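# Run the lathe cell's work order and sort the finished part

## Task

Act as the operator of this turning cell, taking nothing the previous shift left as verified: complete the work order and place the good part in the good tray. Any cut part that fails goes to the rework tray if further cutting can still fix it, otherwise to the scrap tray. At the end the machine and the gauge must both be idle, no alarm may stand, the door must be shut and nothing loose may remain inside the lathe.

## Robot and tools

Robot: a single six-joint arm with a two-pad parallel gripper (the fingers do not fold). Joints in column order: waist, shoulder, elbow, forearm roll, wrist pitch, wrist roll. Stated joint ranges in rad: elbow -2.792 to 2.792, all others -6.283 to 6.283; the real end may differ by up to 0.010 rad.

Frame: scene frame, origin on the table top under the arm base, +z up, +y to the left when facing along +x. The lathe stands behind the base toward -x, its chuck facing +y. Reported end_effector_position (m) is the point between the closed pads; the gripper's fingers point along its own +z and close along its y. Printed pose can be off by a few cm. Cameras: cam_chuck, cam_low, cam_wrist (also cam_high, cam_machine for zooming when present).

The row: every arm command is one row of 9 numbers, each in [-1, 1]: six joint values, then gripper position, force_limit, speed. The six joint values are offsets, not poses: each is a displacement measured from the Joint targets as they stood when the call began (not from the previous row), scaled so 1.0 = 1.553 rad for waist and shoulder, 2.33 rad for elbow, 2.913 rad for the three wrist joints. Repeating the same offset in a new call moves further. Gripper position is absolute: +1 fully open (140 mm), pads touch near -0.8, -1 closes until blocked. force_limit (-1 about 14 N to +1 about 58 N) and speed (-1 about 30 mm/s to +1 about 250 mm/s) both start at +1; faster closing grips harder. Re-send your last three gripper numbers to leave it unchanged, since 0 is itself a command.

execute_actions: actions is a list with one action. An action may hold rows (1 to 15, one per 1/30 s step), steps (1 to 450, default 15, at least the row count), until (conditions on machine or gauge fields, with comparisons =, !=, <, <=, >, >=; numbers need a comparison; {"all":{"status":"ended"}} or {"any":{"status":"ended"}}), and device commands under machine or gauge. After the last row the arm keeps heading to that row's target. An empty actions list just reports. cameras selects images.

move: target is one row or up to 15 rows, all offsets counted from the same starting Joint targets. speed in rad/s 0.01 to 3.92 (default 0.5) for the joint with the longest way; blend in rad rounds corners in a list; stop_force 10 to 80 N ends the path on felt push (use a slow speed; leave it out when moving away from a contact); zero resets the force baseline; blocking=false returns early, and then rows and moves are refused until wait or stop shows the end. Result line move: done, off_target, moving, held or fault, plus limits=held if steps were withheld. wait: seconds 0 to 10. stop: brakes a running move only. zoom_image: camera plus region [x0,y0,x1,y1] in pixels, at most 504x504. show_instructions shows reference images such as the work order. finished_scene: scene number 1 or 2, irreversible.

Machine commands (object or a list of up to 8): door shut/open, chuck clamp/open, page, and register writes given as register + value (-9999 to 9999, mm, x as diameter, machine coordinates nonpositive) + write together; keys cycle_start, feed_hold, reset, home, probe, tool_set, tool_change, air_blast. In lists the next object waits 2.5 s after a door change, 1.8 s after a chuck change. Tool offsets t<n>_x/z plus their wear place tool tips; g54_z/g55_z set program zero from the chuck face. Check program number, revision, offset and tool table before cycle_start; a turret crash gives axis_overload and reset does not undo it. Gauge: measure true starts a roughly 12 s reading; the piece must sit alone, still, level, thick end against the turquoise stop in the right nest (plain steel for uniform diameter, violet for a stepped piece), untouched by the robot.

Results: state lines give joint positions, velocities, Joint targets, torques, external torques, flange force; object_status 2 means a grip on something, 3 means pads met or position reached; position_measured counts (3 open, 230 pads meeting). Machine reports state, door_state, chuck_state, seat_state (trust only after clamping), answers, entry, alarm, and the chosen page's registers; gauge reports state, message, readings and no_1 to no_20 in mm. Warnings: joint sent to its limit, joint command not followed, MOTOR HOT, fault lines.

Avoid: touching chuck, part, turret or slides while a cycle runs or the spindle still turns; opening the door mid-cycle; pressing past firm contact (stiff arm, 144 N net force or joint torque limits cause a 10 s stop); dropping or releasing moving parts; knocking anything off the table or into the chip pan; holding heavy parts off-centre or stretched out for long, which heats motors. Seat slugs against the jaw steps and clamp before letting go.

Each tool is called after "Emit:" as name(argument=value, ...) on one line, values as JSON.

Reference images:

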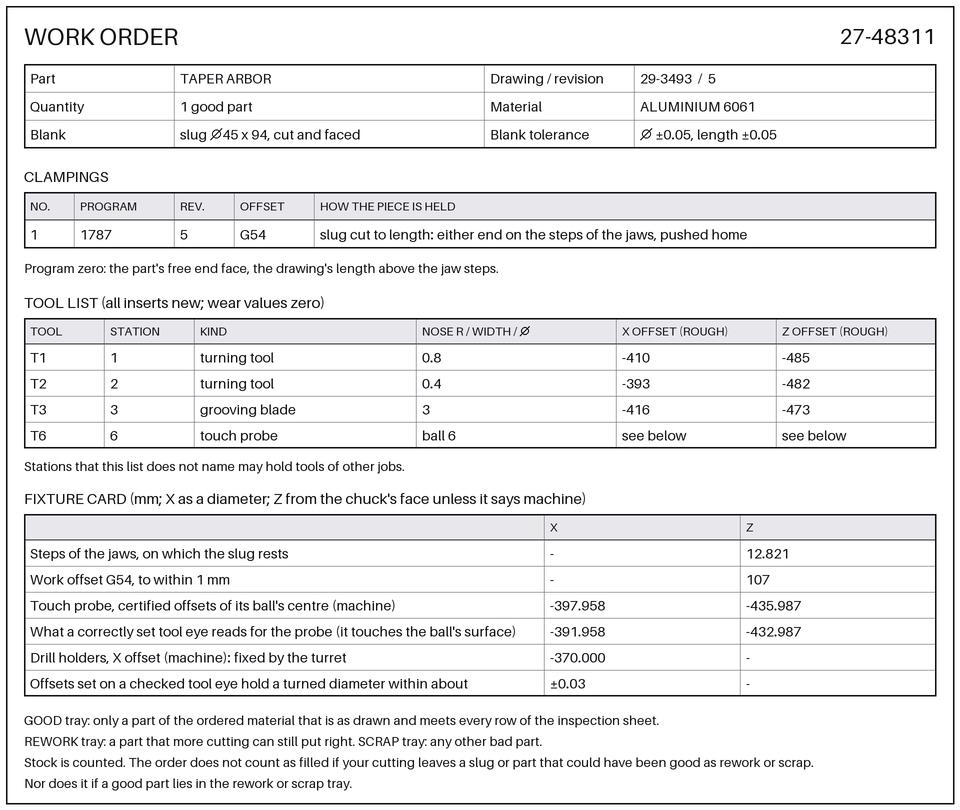

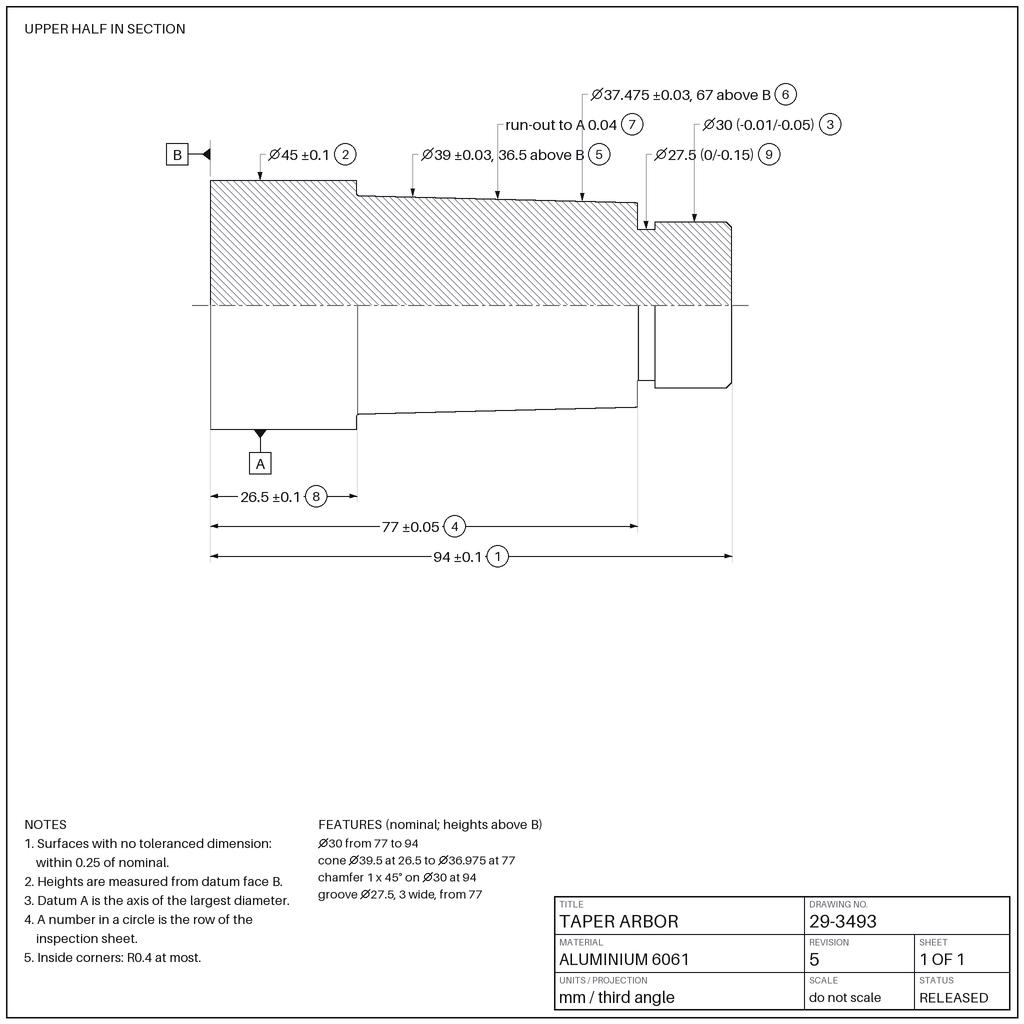

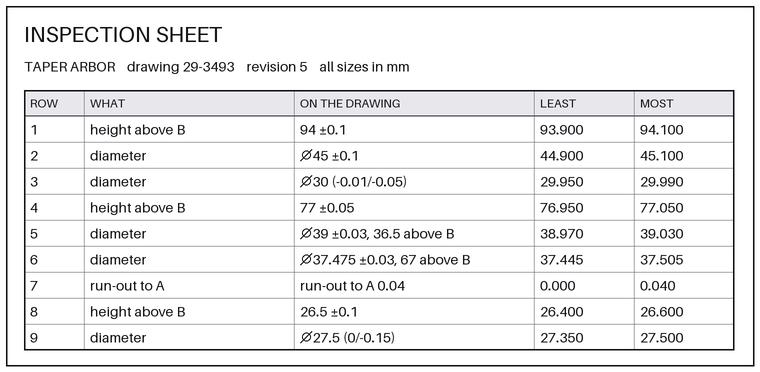

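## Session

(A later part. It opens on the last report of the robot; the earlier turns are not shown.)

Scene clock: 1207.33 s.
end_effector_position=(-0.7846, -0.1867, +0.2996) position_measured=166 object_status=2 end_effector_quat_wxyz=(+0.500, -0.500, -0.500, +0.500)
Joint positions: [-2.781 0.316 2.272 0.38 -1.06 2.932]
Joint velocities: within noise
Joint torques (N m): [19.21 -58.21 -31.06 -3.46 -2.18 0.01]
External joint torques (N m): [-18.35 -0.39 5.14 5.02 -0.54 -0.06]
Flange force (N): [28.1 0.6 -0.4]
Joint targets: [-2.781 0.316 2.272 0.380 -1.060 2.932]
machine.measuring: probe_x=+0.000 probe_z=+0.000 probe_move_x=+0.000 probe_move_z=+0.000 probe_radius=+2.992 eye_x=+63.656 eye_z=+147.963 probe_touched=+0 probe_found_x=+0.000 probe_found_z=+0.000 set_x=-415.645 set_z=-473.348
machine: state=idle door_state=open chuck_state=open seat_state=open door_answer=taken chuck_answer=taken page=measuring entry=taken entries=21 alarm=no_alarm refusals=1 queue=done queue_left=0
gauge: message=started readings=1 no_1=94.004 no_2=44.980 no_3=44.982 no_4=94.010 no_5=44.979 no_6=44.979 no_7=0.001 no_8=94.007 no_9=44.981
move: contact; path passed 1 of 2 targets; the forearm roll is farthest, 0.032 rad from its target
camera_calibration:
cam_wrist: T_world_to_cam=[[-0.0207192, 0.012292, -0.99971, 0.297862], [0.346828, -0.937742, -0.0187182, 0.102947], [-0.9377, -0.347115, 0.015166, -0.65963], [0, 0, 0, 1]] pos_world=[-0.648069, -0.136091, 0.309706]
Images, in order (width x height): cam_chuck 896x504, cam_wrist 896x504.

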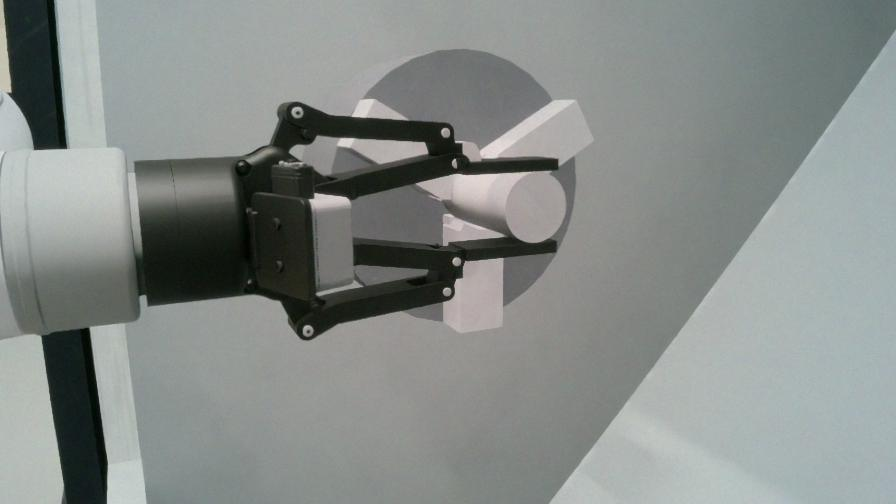

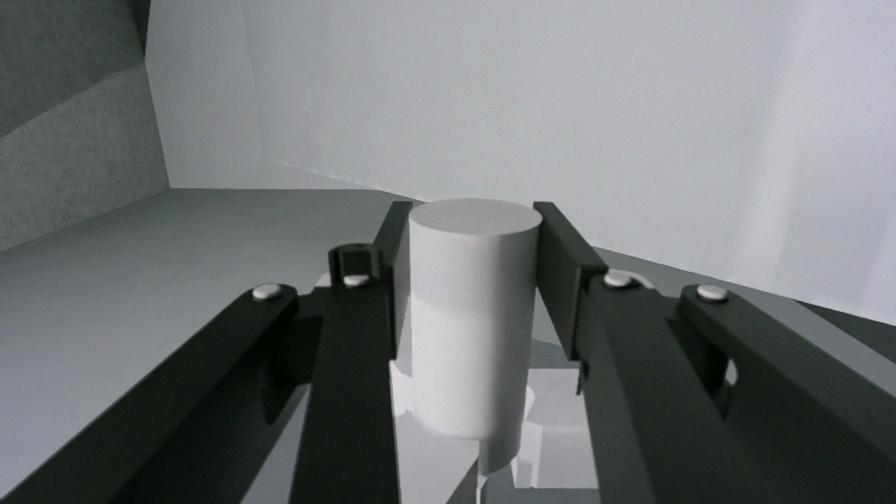

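Emit:
execute_actions(actions=[{"machine": {"chuck":"clamp"}, "steps": 90}], cameras=["cam_wrist","cam_chuck"])

Scene clock: 1221.50 s.
end_effector_position=(-0.7845, -0.1867, +0.2996) position_measured=166 object_status=2 end_effector_quat_wxyz=(+0.500, -0.500, -0.500, +0.500)
Joint positions: [-2.781 0.316 2.272 0.38 -1.06 2.932]
Joint velocities: within noise
Joint torques (N m): [16.22 -56.72 -2.78 0.98 -0.4 -0.35]
External joint torques (N m): [-15.25 -2.04 -23.32 0.58 -2.32 0.31]
Flange force (N): [12.7 -8.2 45.6]
Joint targets: [-2.781 0.316 2.272 0.380 -1.060 2.932]
Tool commands: gripper/position=-0.97 gripper/force_limit=+1.0 gripper/speed=-1.0
machine.measuring: probe_x=+0.000 probe_z=+0.000 probe_move_x=+0.000 probe_move_z=+0.000 probe_radius=+2.992 eye_x=+63.656 eye_z=+147.963 probe_touched=+0 probe_found_x=+0.000 probe_found_z=+0.000 set_x=-415.645 set_z=-473.348
machine: state=idle door_state=open chuck_state=clamped seat_state=open door_answer=taken chuck_answer=taken page=measuring entry=taken entries=21 alarm=no_alarm refusals=1 queue=done queue_left=0
gauge: message=started readings=1 no_1=94.004 no_2=44.980 no_3=44.982 no_4=94.010 no_5=44.979 no_6=44.979 no_7=0.001 no_8=94.007 no_9=44.981
camera_calibration:
cam_wrist: T_world_to_cam=[[-0.020719, 0.0122916, -0.99971, 0.297862], [0.346828, -0.937742, -0.0187177, 0.102947], [-0.9377, -0.347115, 0.015166, -0.65963], [0, 0, 0, 1]] pos_world=[-0.648069, -0.136091, 0.309706]
Images, in order (width x height): cam_chuck 896x504, cam_wrist 896x504.

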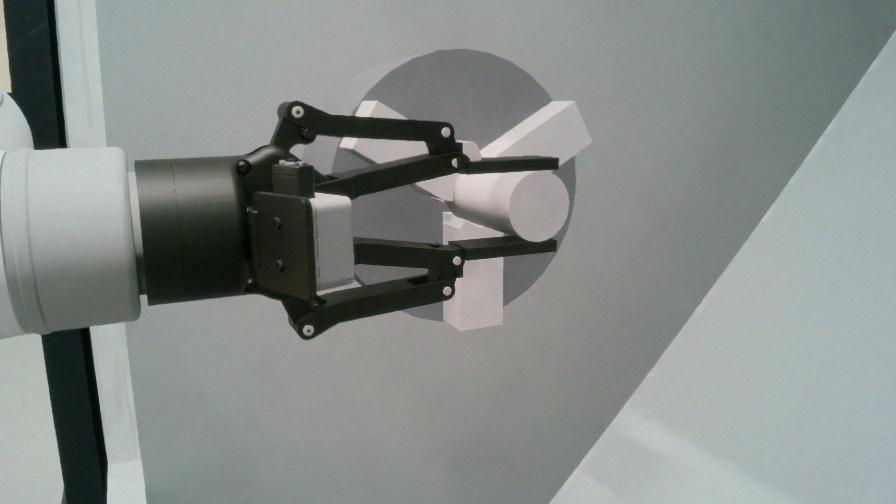

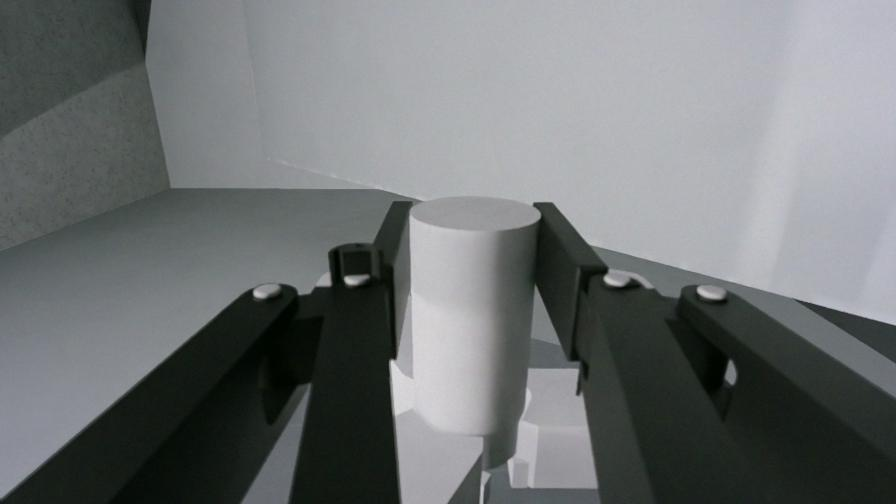

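Emit:
execute_actions(actions=[{"rows": [[0,0,0,0,0,0,0.0,1,-1]], "steps": 45}], cameras=["cam_wrist","cam_chuck"])

Emit:
zoom_image(camera="cam_wrist", region=[360, 180, 640, 504])

Scene clock: 1229.47 s.
end_effector_position=(-0.7845, -0.1867, +0.2996) position_measured=129 object_status=3 end_effector_quat_wxyz=(+0.500, -0.500, -0.500, +0.500)
Joint positions: [-2.781 0.316 2.272 0.38 -1.06 2.932]
Joint velocities: within noise
Joint torques (N m): [5.73 -55.89 -27.58 1.47 -2.18 -0.17]
External joint torques (N m): [-4.78 -2.76 1.65 0.08 -0.53 0.12]
Flange force (N): [11.6 -2.9 -2.8]
Joint targets: [-2.781 0.316 2.272 0.380 -1.060 2.932]
machine.measuring: probe_x=+0.000 probe_z=+0.000 probe_move_x=+0.000 probe_move_z=+0.000 probe_radius=+2.992 eye_x=+63.656 eye_z=+147.963 probe_touched=+0 probe_found_x=+0.000 probe_found_z=+0.000 set_x=-415.645 set_z=-473.348
machine: state=idle door_state=open chuck_state=clamped seat_state=open door_answer=taken chuck_answer=taken page=measuring entry=taken entries=21 alarm=no_alarm refusals=1 queue=done queue_left=0
gauge: message=started readings=1 no_1=94.004 no_2=44.980 no_3=44.982 no_4=94.010 no_5=44.979 no_6=44.979 no_7=0.001 no_8=94.007 no_9=44.981
camera_calibration:
cam_wrist: T_world_to_cam=[[-0.0207192, 0.012292, -0.99971, 0.297862], [0.346828, -0.937742, -0.0187182, 0.102947], [-0.9377, -0.347115, 0.015166, -0.65963], [0, 0, 0, 1]] pos_world=[-0.648069, -0.136091, 0.309706]
Images, in order (width x height): cam_chuck 896x504, cam_wrist 896x504.

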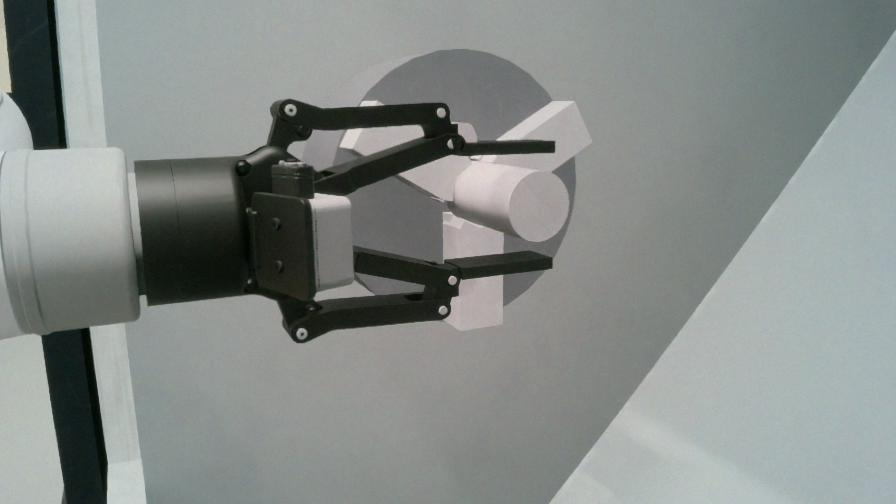

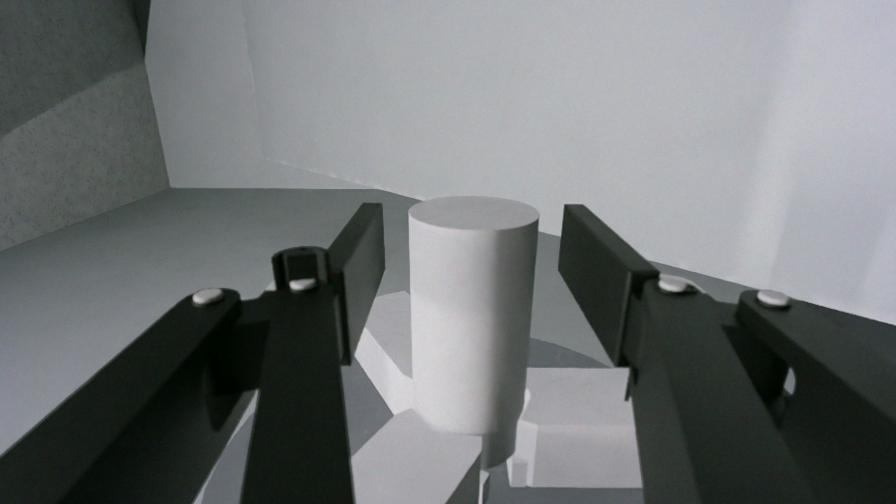

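Scaled by 1.556 from the camera's 896x504 image, which has a finer 1280x720 frame.

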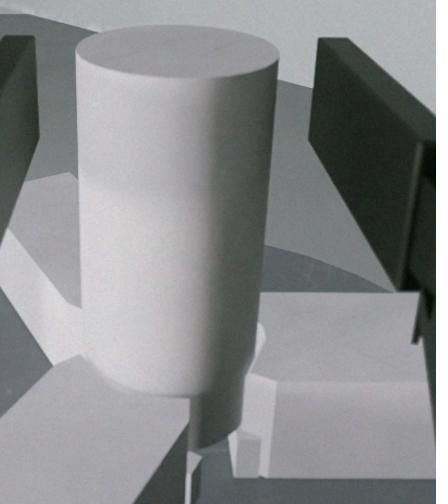

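Emit:
execute_actions(actions=[{"rows": [[0,0,0,0,0,0,-1,1,-1]], "steps": 50}], cameras=[])

Emit:
execute_actions(actions=[{"machine": {"chuck":"open"}, "steps": 75}], cameras=["cam_wrist"])

Scene clock: 1242.00 s.
end_effector_position=(-0.7845, -0.1867, +0.2996) position_measured=166 object_status=2 end_effector_quat_wxyz=(+0.500, -0.500, -0.500, +0.500)
Joint positions: [-2.781 0.316 2.272 0.38 -1.06 2.932]
Joint velocities: within noise
Joint torques (N m): [2.44 -40.65 -31.89 1.32 3.68 -0.32]
External joint torques (N m): [-1.65 -17.97 6 0.25 -6.4 0.27]
Flange force (N): [14.6 -16.5 -32.3]
Joint targets: [-2.781 0.316 2.272 0.380 -1.060 2.932]
machine.measuring: probe_x=+0.000 probe_z=+0.000 probe_move_x=+0.000 probe_move_z=+0.000 probe_radius=+2.992 eye_x=+63.656 eye_z=+147.963 probe_touched=+0 probe_found_x=+0.000 probe_found_z=+0.000 set_x=-415.645 set_z=-473.348
machine: state=idle door_state=open chuck_state=clamped seat_state=open door_answer=taken chuck_answer=taken page=measuring entry=taken entries=21 alarm=no_alarm refusals=1 queue=done queue_left=0
gauge: message=started readings=1 no_1=94.004 no_2=44.980 no_3=44.982 no_4=94.010 no_5=44.979 no_6=44.979 no_7=0.001 no_8=94.007 no_9=44.981
No camera images: "cameras" was empty.

Scene clock: 1244.70 s.
end_effector_position=(-0.7845, -0.1867, +0.2996) position_measured=166 object_status=2 end_effector_quat_wxyz=(+0.500, -0.500, -0.500, +0.500)
Joint positions: [-2.781 0.316 2.272 0.38 -1.06 2.932]
Joint velocities: within noise
Joint torques (N m): [5.63 -58.86 -30.17 1.27 -3.57 -0.02]
External joint torques (N m): [-4.63 0.18 4.16 0.27 0.85 -0.02]
Flange force (N): [11.4 0.3 -3.3]
Joint targets: [-2.781 0.316 2.272 0.380 -1.060 2.932]
Tool commands: gripper/position=-1.0 gripper/force_limit=+1.0 gripper/speed=-1.0
machine.measuring: probe_x=+0.000 probe_z=+0.000 probe_move_x=+0.000 probe_move_z=+0.000 probe_radius=+2.992 eye_x=+63.656 eye_z=+147.963 probe_touched=+0 probe_found_x=+0.000 probe_found_z=+0.000 set_x=-415.645 set_z=-473.348
machine: state=idle door_state=open chuck_state=open seat_state=open door_answer=taken chuck_answer=taken page=measuring entry=taken entries=21 alarm=no_alarm refusals=1 queue=done queue_left=0
gauge: message=started readings=1 no_1=94.004 no_2=44.980 no_3=44.982 no_4=94.010 no_5=44.979 no_6=44.979 no_7=0.001 no_8=94.007 no_9=44.981
camera_calibration:
cam_wrist: T_world_to_cam=[[-0.020719, 0.0122916, -0.99971, 0.297862], [0.346828, -0.937742, -0.0187177, 0.102947], [-0.9377, -0.347115, 0.015166, -0.65963], [0, 0, 0, 1]] pos_world=[-0.648069, -0.136091, 0.309706]
Images, in order (width x height): cam_wrist 896x504.

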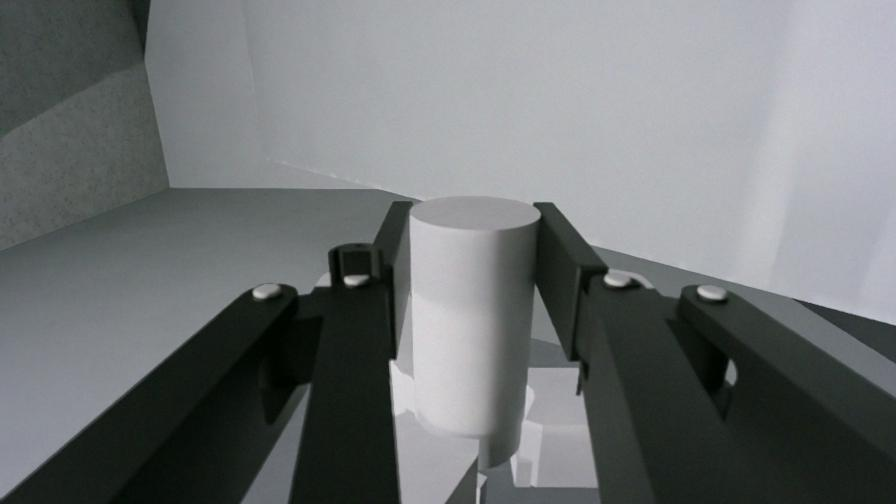

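Emit:
move(target=[0.0125,0.0030,-0.0031,0.0077,-0.0005,-0.0042,-1,1,-1], speed=0.01, stop_force=25, cameras=["cam_wrist"])

Emit:
execute_actions(actions=[{"machine": {"chuck":"clamp"}, "steps": 75}], cameras=["cam_wrist"])

Scene clock: 1252.57 s.
end_effector_position=(-0.7844, -0.1877, +0.2994) position_measured=166 object_status=2 end_effector_quat_wxyz=(+0.500, -0.500, -0.500, +0.500)
Joint positions: [-2.779 0.316 2.271 0.383 -1.06 2.931]
Joint velocities: within noise
Joint torques (N m): [21.8 -58.43 -39.1 -4.21 -2.67 -0.24]
External joint torques (N m): [-20.81 -0.4 12.91 5.76 -0.06 0.2]
Flange force (N): [37.2 2.8 -11.9]
Joint targets: [-2.779 0.316 2.271 0.383 -1.060 2.931]
machine.measuring: probe_x=+0.000 probe_z=+0.000 probe_move_x=+0.000 probe_move_z=+0.000 probe_radius=+2.992 eye_x=+63.656 eye_z=+147.963 probe_touched=+0 probe_found_x=+0.000 probe_found_z=+0.000 set_x=-415.645 set_z=-473.348
machine: state=idle door_state=open chuck_state=open seat_state=open door_answer=taken chuck_answer=taken page=measuring entry=taken entries=21 alarm=no_alarm refusals=1 queue=done queue_left=0
gauge: message=started readings=1 no_1=94.004 no_2=44.980 no_3=44.982 no_4=94.010 no_5=44.979 no_6=44.979 no_7=0.001 no_8=94.007 no_9=44.981
move: contact; the forearm roll is farthest, 0.019 rad from its target
camera_calibration:
cam_wrist: T_world_to_cam=[[-0.0203982, 0.0123093, -0.999716, 0.297892], [0.34645, -0.937884, -0.0186169, 0.10164], [-0.937847, -0.346731, 0.0148666, -0.659739], [0, 0, 0, 1]] pos_world=[-0.64787, -0.137092, 0.309507]
Images, in order (width x height): cam_wrist 896x504.

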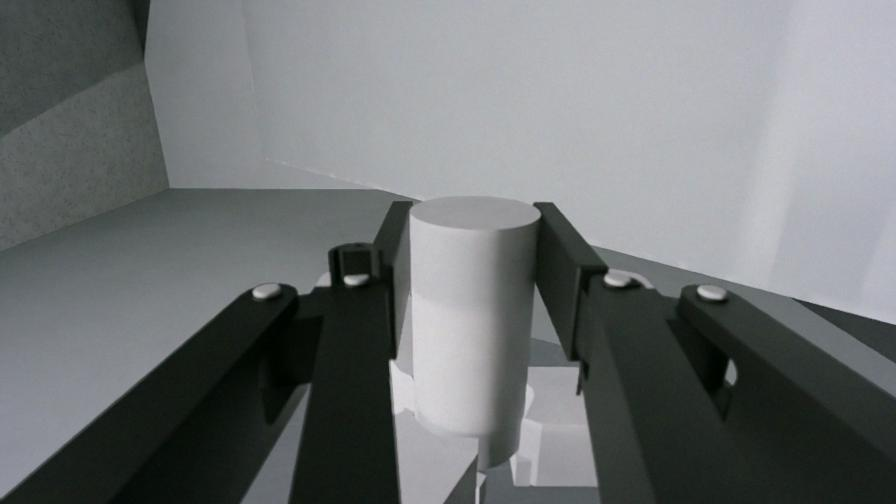

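Scene clock: 1255.27 s.
end_effector_position=(-0.7844, -0.1877, +0.2994) position_measured=166 object_status=2 end_effector_quat_wxyz=(+0.500, -0.500, -0.500, +0.500)
Joint positions: [-2.779 0.316 2.271 0.383 -1.06 2.931]
Joint velocities: within noise
Joint torques (N m): [21.98 -39.54 -26.9 -3.13 6.12 -0.27]
External joint torques (N m): [-20.95 -19.18 1 4.67 -8.84 0.22]
Flange force (N): [38.8 -17.4 -16.6]
Joint targets: [-2.779 0.316 2.271 0.383 -1.060 2.931]
Tool commands: gripper/position=-1.0 gripper/force_limit=+1.0 gripper/speed=-1.0
machine.measuring: probe_x=+0.000 probe_z=+0.000 probe_move_x=+0.000 probe_move_z=+0.000 probe_radius=+2.992 eye_x=+63.656 eye_z=+147.963 probe_touched=+0 probe_found_x=+0.000 probe_found_z=+0.000 set_x=-415.645 set_z=-473.348
machine: state=idle door_state=open chuck_state=clamped seat_state=home door_answer=taken chuck_answer=taken page=measuring entry=taken entries=21 alarm=no_alarm refusals=1 queue=done queue_left=0
gauge: message=started readings=1 no_1=94.004 no_2=44.980 no_3=44.982 no_4=94.010 no_5=44.979 no_6=44.979 no_7=0.001 no_8=94.007 no_9=44.981
camera_calibration:
cam_wrist: T_world_to_cam=[[-0.0203982, 0.0123093, -0.999716, 0.297892], [0.34645, -0.937884, -0.0186169, 0.10164], [-0.937847, -0.346731, 0.0148666, -0.659739], [0, 0, 0, 1]] pos_world=[-0.64787, -0.137092, 0.309507]
Images, in order (width x height): cam_wrist 896x504.

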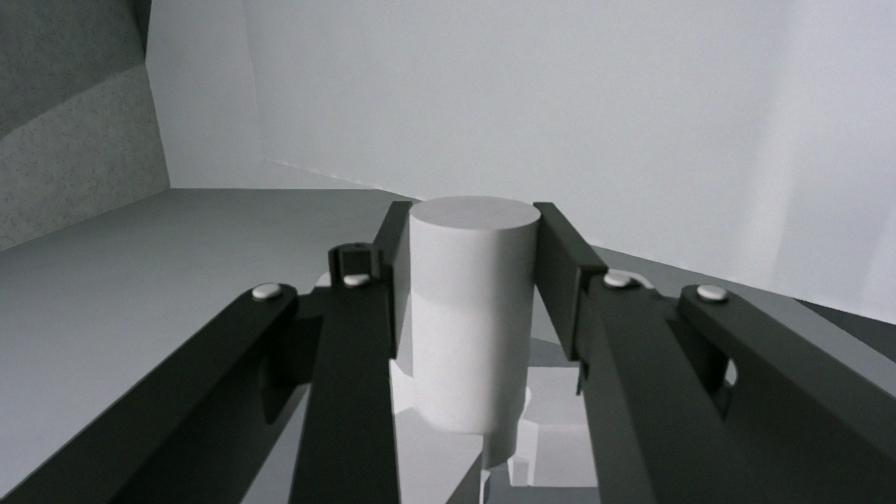

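Emit:
execute_actions(actions=[{"rows": [[0,0,0,0,0,0,0.0,1,-1]], "steps": 45}], cameras=[])

Emit:
move(target=[[-0.0376,-0.0089,0.0092,-0.0232,0.0016,0.0125,0,1,-1],[-0.0567,-0.3220,0.0955,-0.0118,0.0965,-0.0199,0,1,-1]], speed=[0.1,0.5], cameras=["cam_chuck","cam_wrist"])

Scene clock: 1280.27 s.
end_effector_position=(-0.7844, -0.1877, +0.2994) position_measured=129 object_status=3 end_effector_quat_wxyz=(+0.500, -0.500, -0.500, +0.500)
Joint positions: [-2.779 0.316 2.271 0.383 -1.06 2.931]
Joint velocities: within noise
Joint torques (N m): [5.12 -55.99 -27.87 1.56 -2.18 -0.17]
External joint torques (N m): [-3.98 -2.8 1.93 -0.03 -0.52 0.12]
Flange force (N): [10.5 -2.9 -3.8]
Joint targets: [-2.779 0.316 2.271 0.383 -1.060 2.931]
machine.measuring: probe_x=+0.000 probe_z=+0.000 probe_move_x=+0.000 probe_move_z=+0.000 probe_radius=+2.992 eye_x=+63.656 eye_z=+147.963 probe_touched=+0 probe_found_x=+0.000 probe_found_z=+0.000 set_x=-415.645 set_z=-473.348
machine: state=idle door_state=open chuck_state=clamped seat_state=home door_answer=taken chuck_answer=taken page=measuring entry=taken entries=21 alarm=no_alarm refusals=1 queue=done queue_left=0
gauge: message=started readings=1 no_1=94.004 no_2=44.980 no_3=44.982 no_4=94.010 no_5=44.979 no_6=44.979 no_7=0.001 no_8=94.007 no_9=44.981
No camera images: "cameras" was empty.

Scene clock: 1282.33 s.
end_effector_position=(-0.6191, -0.1013, +0.4187) position_measured=129 object_status=3 end_effector_quat_wxyz=(+0.499, -0.500, -0.501, +0.500)
Joint positions: [-2.867 -0.184 2.494 0.349 -0.779 2.873]
Joint velocities: within noise
Joint torques (N m): [4.91 -14.79 -36.29 2.31 -2.15 -0.19]
External joint torques (N m): [-4.51 -1.44 1.53 0.12 -0.53 0.15]
Flange force (N): [15.7 0.9 -1.0]
Joint targets: [-2.867 -0.184 2.494 0.349 -0.779 2.873]
machine.measuring: probe_x=+0.000 probe_z=+0.000 probe_move_x=+0.000 probe_move_z=+0.000 probe_radius=+2.992 eye_x=+63.656 eye_z=+147.963 probe_touched=+0 probe_found_x=+0.000 probe_found_z=+0.000 set_x=-415.645 set_z=-473.348
machine: state=idle door_state=open chuck_state=clamped seat_state=home door_answer=taken chuck_answer=taken page=measuring entry=taken entries=21 alarm=no_alarm refusals=1 queue=done queue_left=0
gauge: message=started readings=1 no_1=94.004 no_2=44.980 no_3=44.982 no_4=94.010 no_5=44.979 no_6=44.979 no_7=0.001 no_8=94.007 no_9=44.981
move: done
camera_calibration:
cam_wrist: T_world_to_cam=[[-0.0190116, 0.0127914, -0.999737, 0.420365], [0.348078, -0.937281, -0.0186116, 0.128704], [-0.937273, -0.34834, 0.0133668, -0.475806], [0, 0, 0, 1]] pos_world=[-0.482767, -0.0504881, 0.42901]
Images, in order (width x height): cam_chuck 896x504, cam_wrist 896x504.

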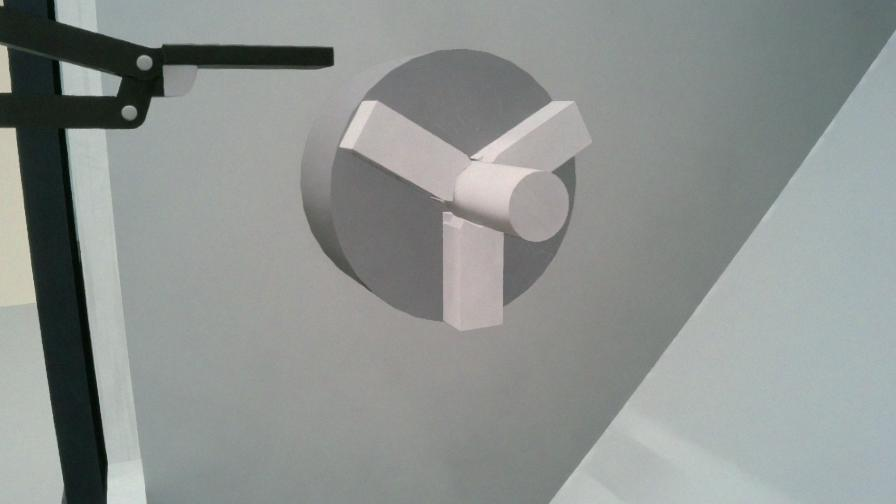

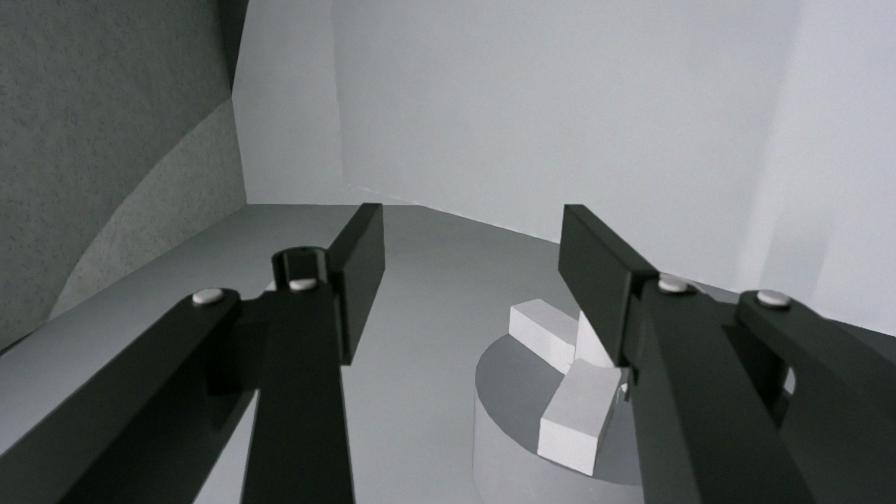

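Emit:
move(target=[[0.2749,-0.1249,-0.0092,0.2229,-0.0182,-0.1926,0,1,-1],[0.2749,-0.0766,-0.1697,0.9644,-0.1977,-0.1926,0,1,-1]], speed=0.8, cameras=["cam_chuck","cam_wrist"])

Scene clock: 1294.10 s.
end_effector_position=(-0.2580, -0.2495, +0.3234) position_measured=129 object_status=3 end_effector_quat_wxyz=(+0.009, +0.999, -0.037, +0.014)
Joint positions: [-2.44 -0.303 2.098 3.158 -1.355 2.312]
Joint velocities: within noise
Joint torques (N m): [4.73 -8.68 -42.9 -3.95 0.58 -0.11]
External joint torques (N m): [-4.63 -1.26 1.76 -0.16 -0.64 0.11]
Flange force (N): [-5.3 -12.8 0.8]
Joint targets: [-2.440 -0.303 2.098 3.158 -1.355 2.312]
machine.measuring: probe_x=+0.000 probe_z=+0.000 probe_move_x=+0.000 probe_move_z=+0.000 probe_radius=+2.992 eye_x=+63.656 eye_z=+147.963 probe_touched=+0 probe_found_x=+0.000 probe_found_z=+0.000 set_x=-415.645 set_z=-473.348
machine: state=idle door_state=open chuck_state=clamped seat_state=home door_answer=taken chuck_answer=taken page=measuring entry=taken entries=21 alarm=no_alarm refusals=1 queue=done queue_left=0
gauge: message=started readings=1 no_1=94.004 no_2=44.980 no_3=44.982 no_4=94.010 no_5=44.979 no_6=44.979 no_7=0.001 no_8=94.007 no_9=44.981
move: done
camera_calibration:
cam_wrist: T_world_to_cam=[[-0.0612579, -0.998118, -0.00295871, -0.251606], [-0.945552, 0.057082, 0.320425, -0.333018], [-0.319653, 0.0224262, -0.947269, 0.374931], [0, 0, 0, 1]] pos_world=[-0.210451, -0.240532, 0.461123]
Images, in order (width x height): cam_chuck 896x504, cam_wrist 896x504.

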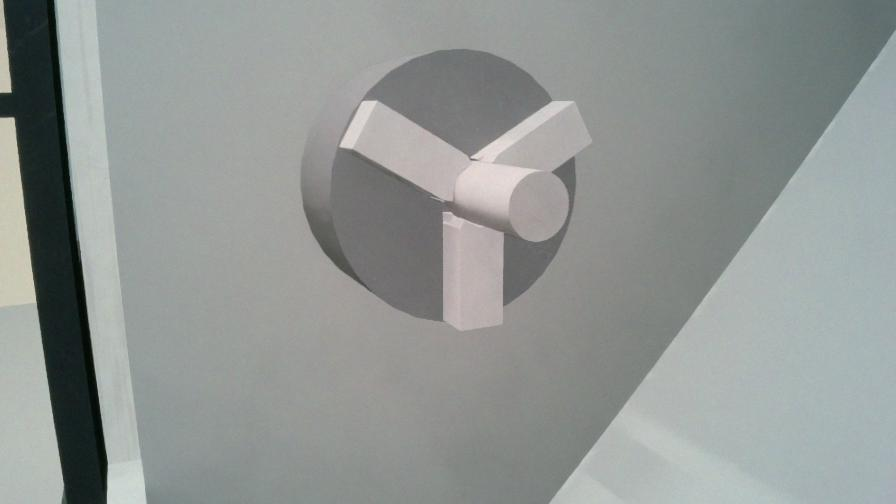

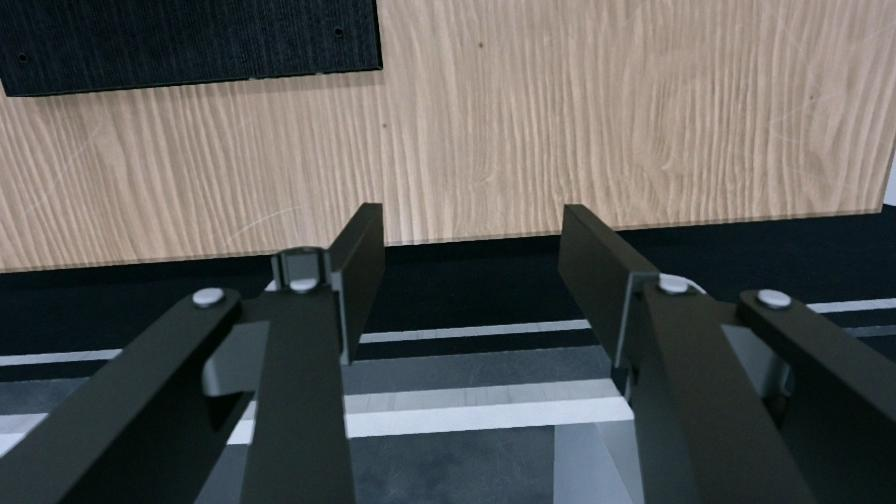

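Emit:
execute_actions(actions=[{"machine": [{"door":"shut"},{"register":"tool_call","value":6,"write":true},{"tool_change":true},{"register":"probe_x","value":60,"write":true},{"register":"probe_z","value":85,"write":true},{"register":"probe_move_x","value":-14,"write":true},{"register":"probe_move_z","value":0,"write":true},{"probe":true}], "steps": 450, "until": {"machine":{"queue":["!=","running"]}}}], cameras=["cam_chuck"])

Emit:
execute_actions(actions=[{"steps": 300, "until": {"machine":{"queue":["!=","running"],"state":["!=","busy"]}}}], cameras=["cam_chuck"])

Scene clock: 1333.53 s.
end_effector_position=(-0.2577, -0.2492, +0.3244) position_measured=129 object_status=3 end_effector_quat_wxyz=(+0.010, +0.999, -0.037, +0.013)
Joint positions: [-2.44 -0.306 2.098 3.158 -1.355 2.312]
Joint velocities: within noise
Joint torques (N m): [-4.17 149.42 -43.05 -3.84 0.61 -0.13]
External joint torques (N m): [4.33 -159.02 2.12 -0.24 -0.67 0.13]
External joint torques when the fault began: [-39.73 -148.91 8.13 2.57 -0.33 0.48]
Flange force (N): [205.3 -209.4 -61.9]
Flange force when the fault began (N): [115.2 -290.1 -50.1]
Joint targets: [-2.440 -0.306 2.098 3.158 -1.355 2.312]
Tool commands: gripper/position=+0.003922 gripper/force_limit=+1.0 gripper/speed=-1.0
FORCE FAULT: contact force on the arm reached its limit, and the arm stopped for 10 seconds. The contact can be on any part of the arm, not only on its tool. The arm's remaining commands of this call were not run. The arm's target is now where it stood when the stop ended, not its last command. The arm accepts commands again. But the contact force is still at or above the limit. If it stays there, the arm faults again. The next row's gripper command still takes effect: if what the arm grips holds it there, open the gripper.
machine.measuring: probe_x=+0.000 probe_z=+0.000 probe_move_x=+0.000 probe_move_z=+0.000 probe_radius=+2.992 eye_x=+63.656 eye_z=+147.963 probe_touched=+0 probe_found_x=+0.000 probe_found_z=+0.000 set_x=-415.645 set_z=-473.348
machine: state=idle door_state=between chuck_state=clamped seat_state=home door_answer=taken chuck_answer=taken page=measuring entry=refused_door_open entries=23 alarm=no_alarm refusals=1 queue=dropped queue_left=0
gauge: message=started readings=1 no_1=94.004 no_2=44.980 no_3=44.982 no_4=94.010 no_5=44.979 no_6=44.979 no_7=0.001 no_8=94.007 no_9=44.981
Images, in order (width x height): cam_chuck 896x504.

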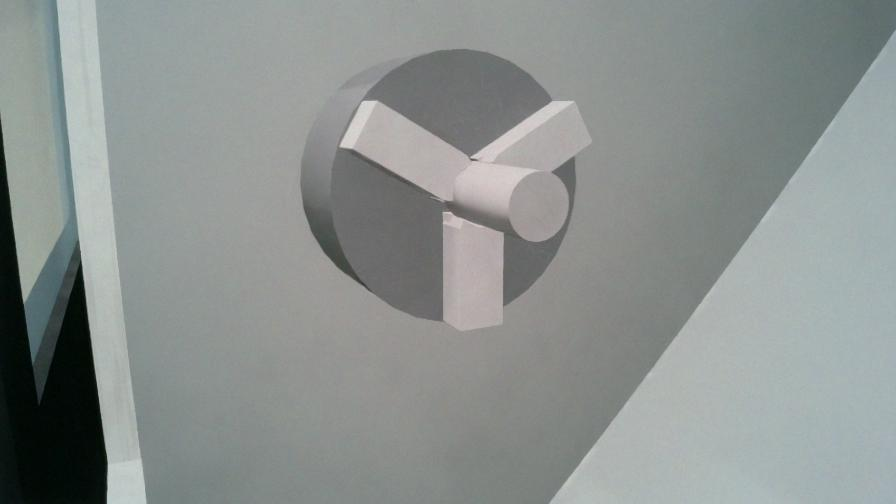

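not run: an earlier result of this reply reported a stop or a fault. Calls in your next reply go to the robot.

Emit:
execute_actions(actions=[{"machine": {"door":"open"}, "steps": 90}])

Scene clock: 1343.63 s.
end_effector_position=(-0.2576, -0.2493, +0.3245) position_measured=129 object_status=3 end_effector_quat_wxyz=(+0.011, +0.999, -0.037, +0.013)
Joint positions: [-2.44 -0.306 2.098 3.158 -1.355 2.312]
Joint velocities: within noise
Joint torques (N m): [4.57 -8.44 -43.07 -4.01 0.55 -0.11]
External joint torques (N m): [-4.41 -1.15 2.12 -0.08 -0.61 0.11]
External joint torques when the fault began: [7.54 -129.98 8.29 1.56 -0.63 0.13]
Flange force (N): [-4.8 -12.6 1.5]
Flange force when the fault began (N): [180.6 -168.9 -40.1]
Joint targets: [-2.440 -0.306 2.098 3.158 -1.355 2.312]
Tool commands: gripper/position=+0.003922 gripper/force_limit=+1.0 gripper/speed=-1.0
FORCE FAULT: contact force on the arm reached its limit, and the arm stopped for 10 seconds. The contact can be on any part of the arm, not only on its tool. The arm ran no command of this call. The arm's target is now where it stood when the stop ended, not its last command. The arm accepts commands again.
machine.measuring: probe_x=+0.000 probe_z=+0.000 probe_move_x=+0.000 probe_move_z=+0.000 probe_radius=+2.992 eye_x=+63.656 eye_z=+147.963 probe_touched=+0 probe_found_x=+0.000 probe_found_z=+0.000 set_x=-415.645 set_z=-473.348
machine: state=idle door_state=between chuck_state=clamped seat_state=home door_answer=taken chuck_answer=taken page=measuring entry=refused_door_open entries=23 alarm=no_alarm refusals=1 queue=running queue_left=0
gauge: message=started readings=1 no_1=94.004 no_2=44.980 no_3=44.982 no_4=94.010 no_5=44.979 no_6=44.979 no_7=0.001 no_8=94.007 no_9=44.981
camera_calibration:
cam_wrist: T_world_to_cam=[[-0.0611924, -0.998126, -0.000734646, -0.252072], [-0.944813, 0.0576866, 0.322492, -0.333356], [-0.321846, 0.0204282, -0.946572, 0.374834], [0, 0, 0, 1]] pos_world=[-0.209745, -0.240027, 0.462127]

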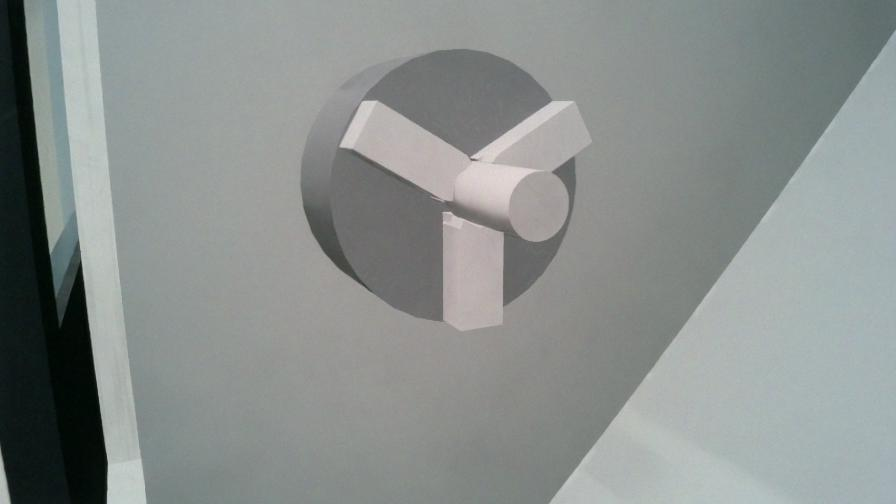

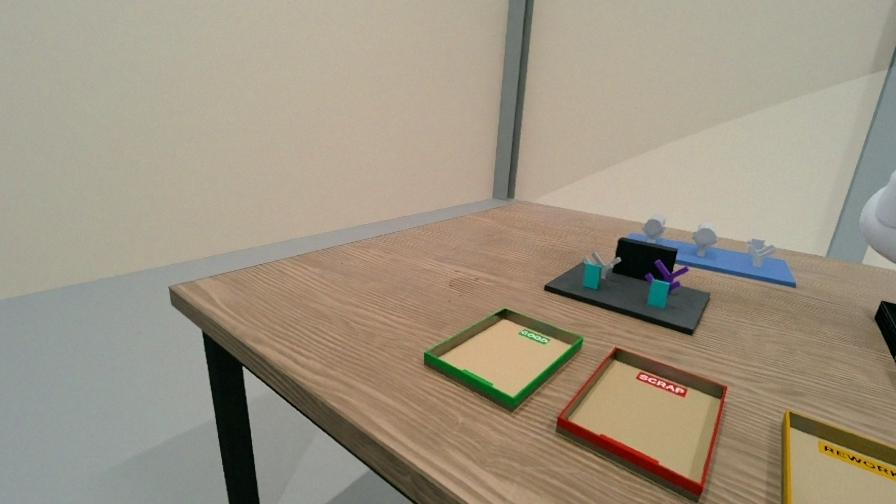

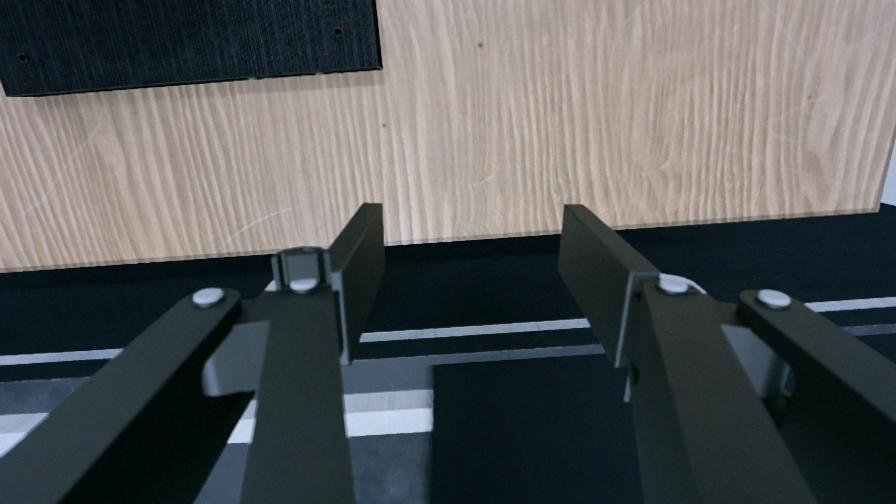

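Emit:
wait(seconds=2, cameras=[])

Emit:
move(target=[0.8,0,0,0,0,0,0,1,-1], speed=0.8, cameras=["cam_wrist"])

Scene clock: 1352.63 s.
end_effector_position=(-0.2576, -0.2493, +0.3245) position_measured=129 object_status=3 end_effector_quat_wxyz=(+0.011, +0.999, -0.037, +0.013)
Joint positions: [-2.44 -0.306 2.098 3.158 -1.355 2.312]
Joint velocities: within noise
Joint torques (N m): [4.53 -8.39 -43.05 -4.04 0.57 -0.14]
External joint torques (N m): [-4.48 -1.1 2.19 -0.05 -0.63 0.14]
Flange force (N): [-4.9 -12.7 1.5]
Joint targets: [-2.440 -0.306 2.098 3.158 -1.355 2.312]
Tool commands: gripper/position=+0.003922 gripper/force_limit=+1.0 gripper/speed=-1.0
machine.measuring: probe_x=+0.000 probe_z=+0.000 probe_move_x=+0.000 probe_move_z=+0.000 probe_radius=+2.992 eye_x=+63.656 eye_z=+147.963 probe_touched=+0 probe_found_x=+0.000 probe_found_z=+0.000 set_x=-415.645 set_z=-473.348
machine: state=idle door_state=open chuck_state=clamped seat_state=home door_answer=taken chuck_answer=taken page=measuring entry=refused_door_open entries=23 alarm=no_alarm refusals=1 queue=done queue_left=0
gauge: message=started readings=1 no_1=94.004 no_2=44.980 no_3=44.982 no_4=94.010 no_5=44.979 no_6=44.979 no_7=0.001 no_8=94.007 no_9=44.981
wait: 2.00 s; at rest from the start
No camera images: "cameras" was empty.

Scene clock: 1354.63 s.
end_effector_position=(+0.1544, -0.3188, +0.3297) position_measured=129 object_status=3 end_effector_quat_wxyz=(+0.007, +0.834, +0.552, +0.009)
Joint positions: [-1.197 -0.306 2.098 3.158 -1.355 2.312]
Joint velocities: within noise
Joint torques (N m): [4.28 -7.07 -43.21 -4.07 0.58 -0.15]
External joint torques (N m): [-4.46 -1.45 1.93 -0.07 -0.6 0.15]
Flange force (N): [-4.6 -12.9 1.1]
Joint targets: [-1.197 -0.306 2.098 3.158 -1.355 2.312]
machine.measuring: probe_x=+0.000 probe_z=+0.000 probe_move_x=+0.000 probe_move_z=+0.000 probe_radius=+2.992 eye_x=+63.656 eye_z=+147.963 probe_touched=+0 probe_found_x=+0.000 probe_found_z=+0.000 set_x=-415.645 set_z=-473.348
machine: state=idle door_state=open chuck_state=clamped seat_state=home door_answer=taken chuck_answer=taken page=measuring entry=refused_door_open entries=23 alarm=no_alarm refusals=1 queue=done queue_left=0
gauge: message=started readings=1 no_1=94.004 no_2=44.980 no_3=44.982 no_4=94.010 no_5=44.979 no_6=44.979 no_7=0.001 no_8=94.007 no_9=44.981
move: done
camera_calibration:
cam_wrist: T_world_to_cam=[[0.925106, -0.379706, 0.00164649, -0.252131], [-0.357542, -0.869628, 0.340456, -0.333993], [-0.127842, -0.315547, -0.940259, 0.374528], [0, 0, 0, 1]] pos_world=[0.161712, -0.268005, 0.466278]
Images, in order (width x height): cam_wrist 896x504.

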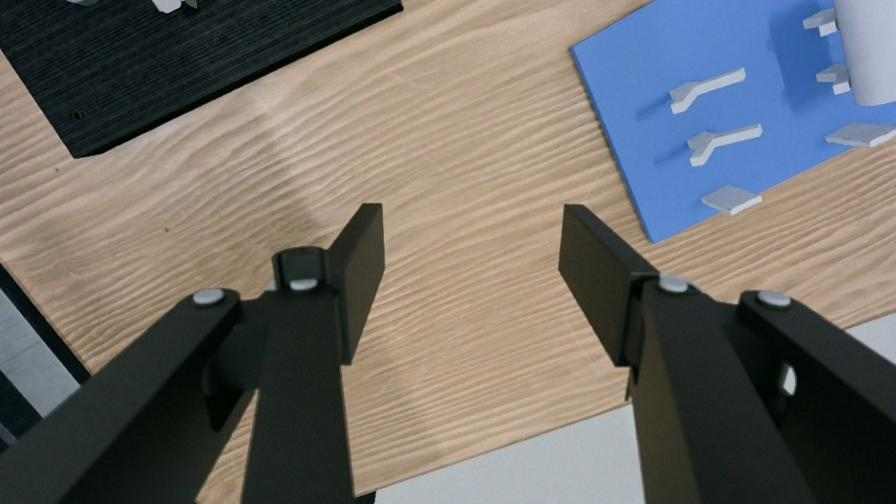

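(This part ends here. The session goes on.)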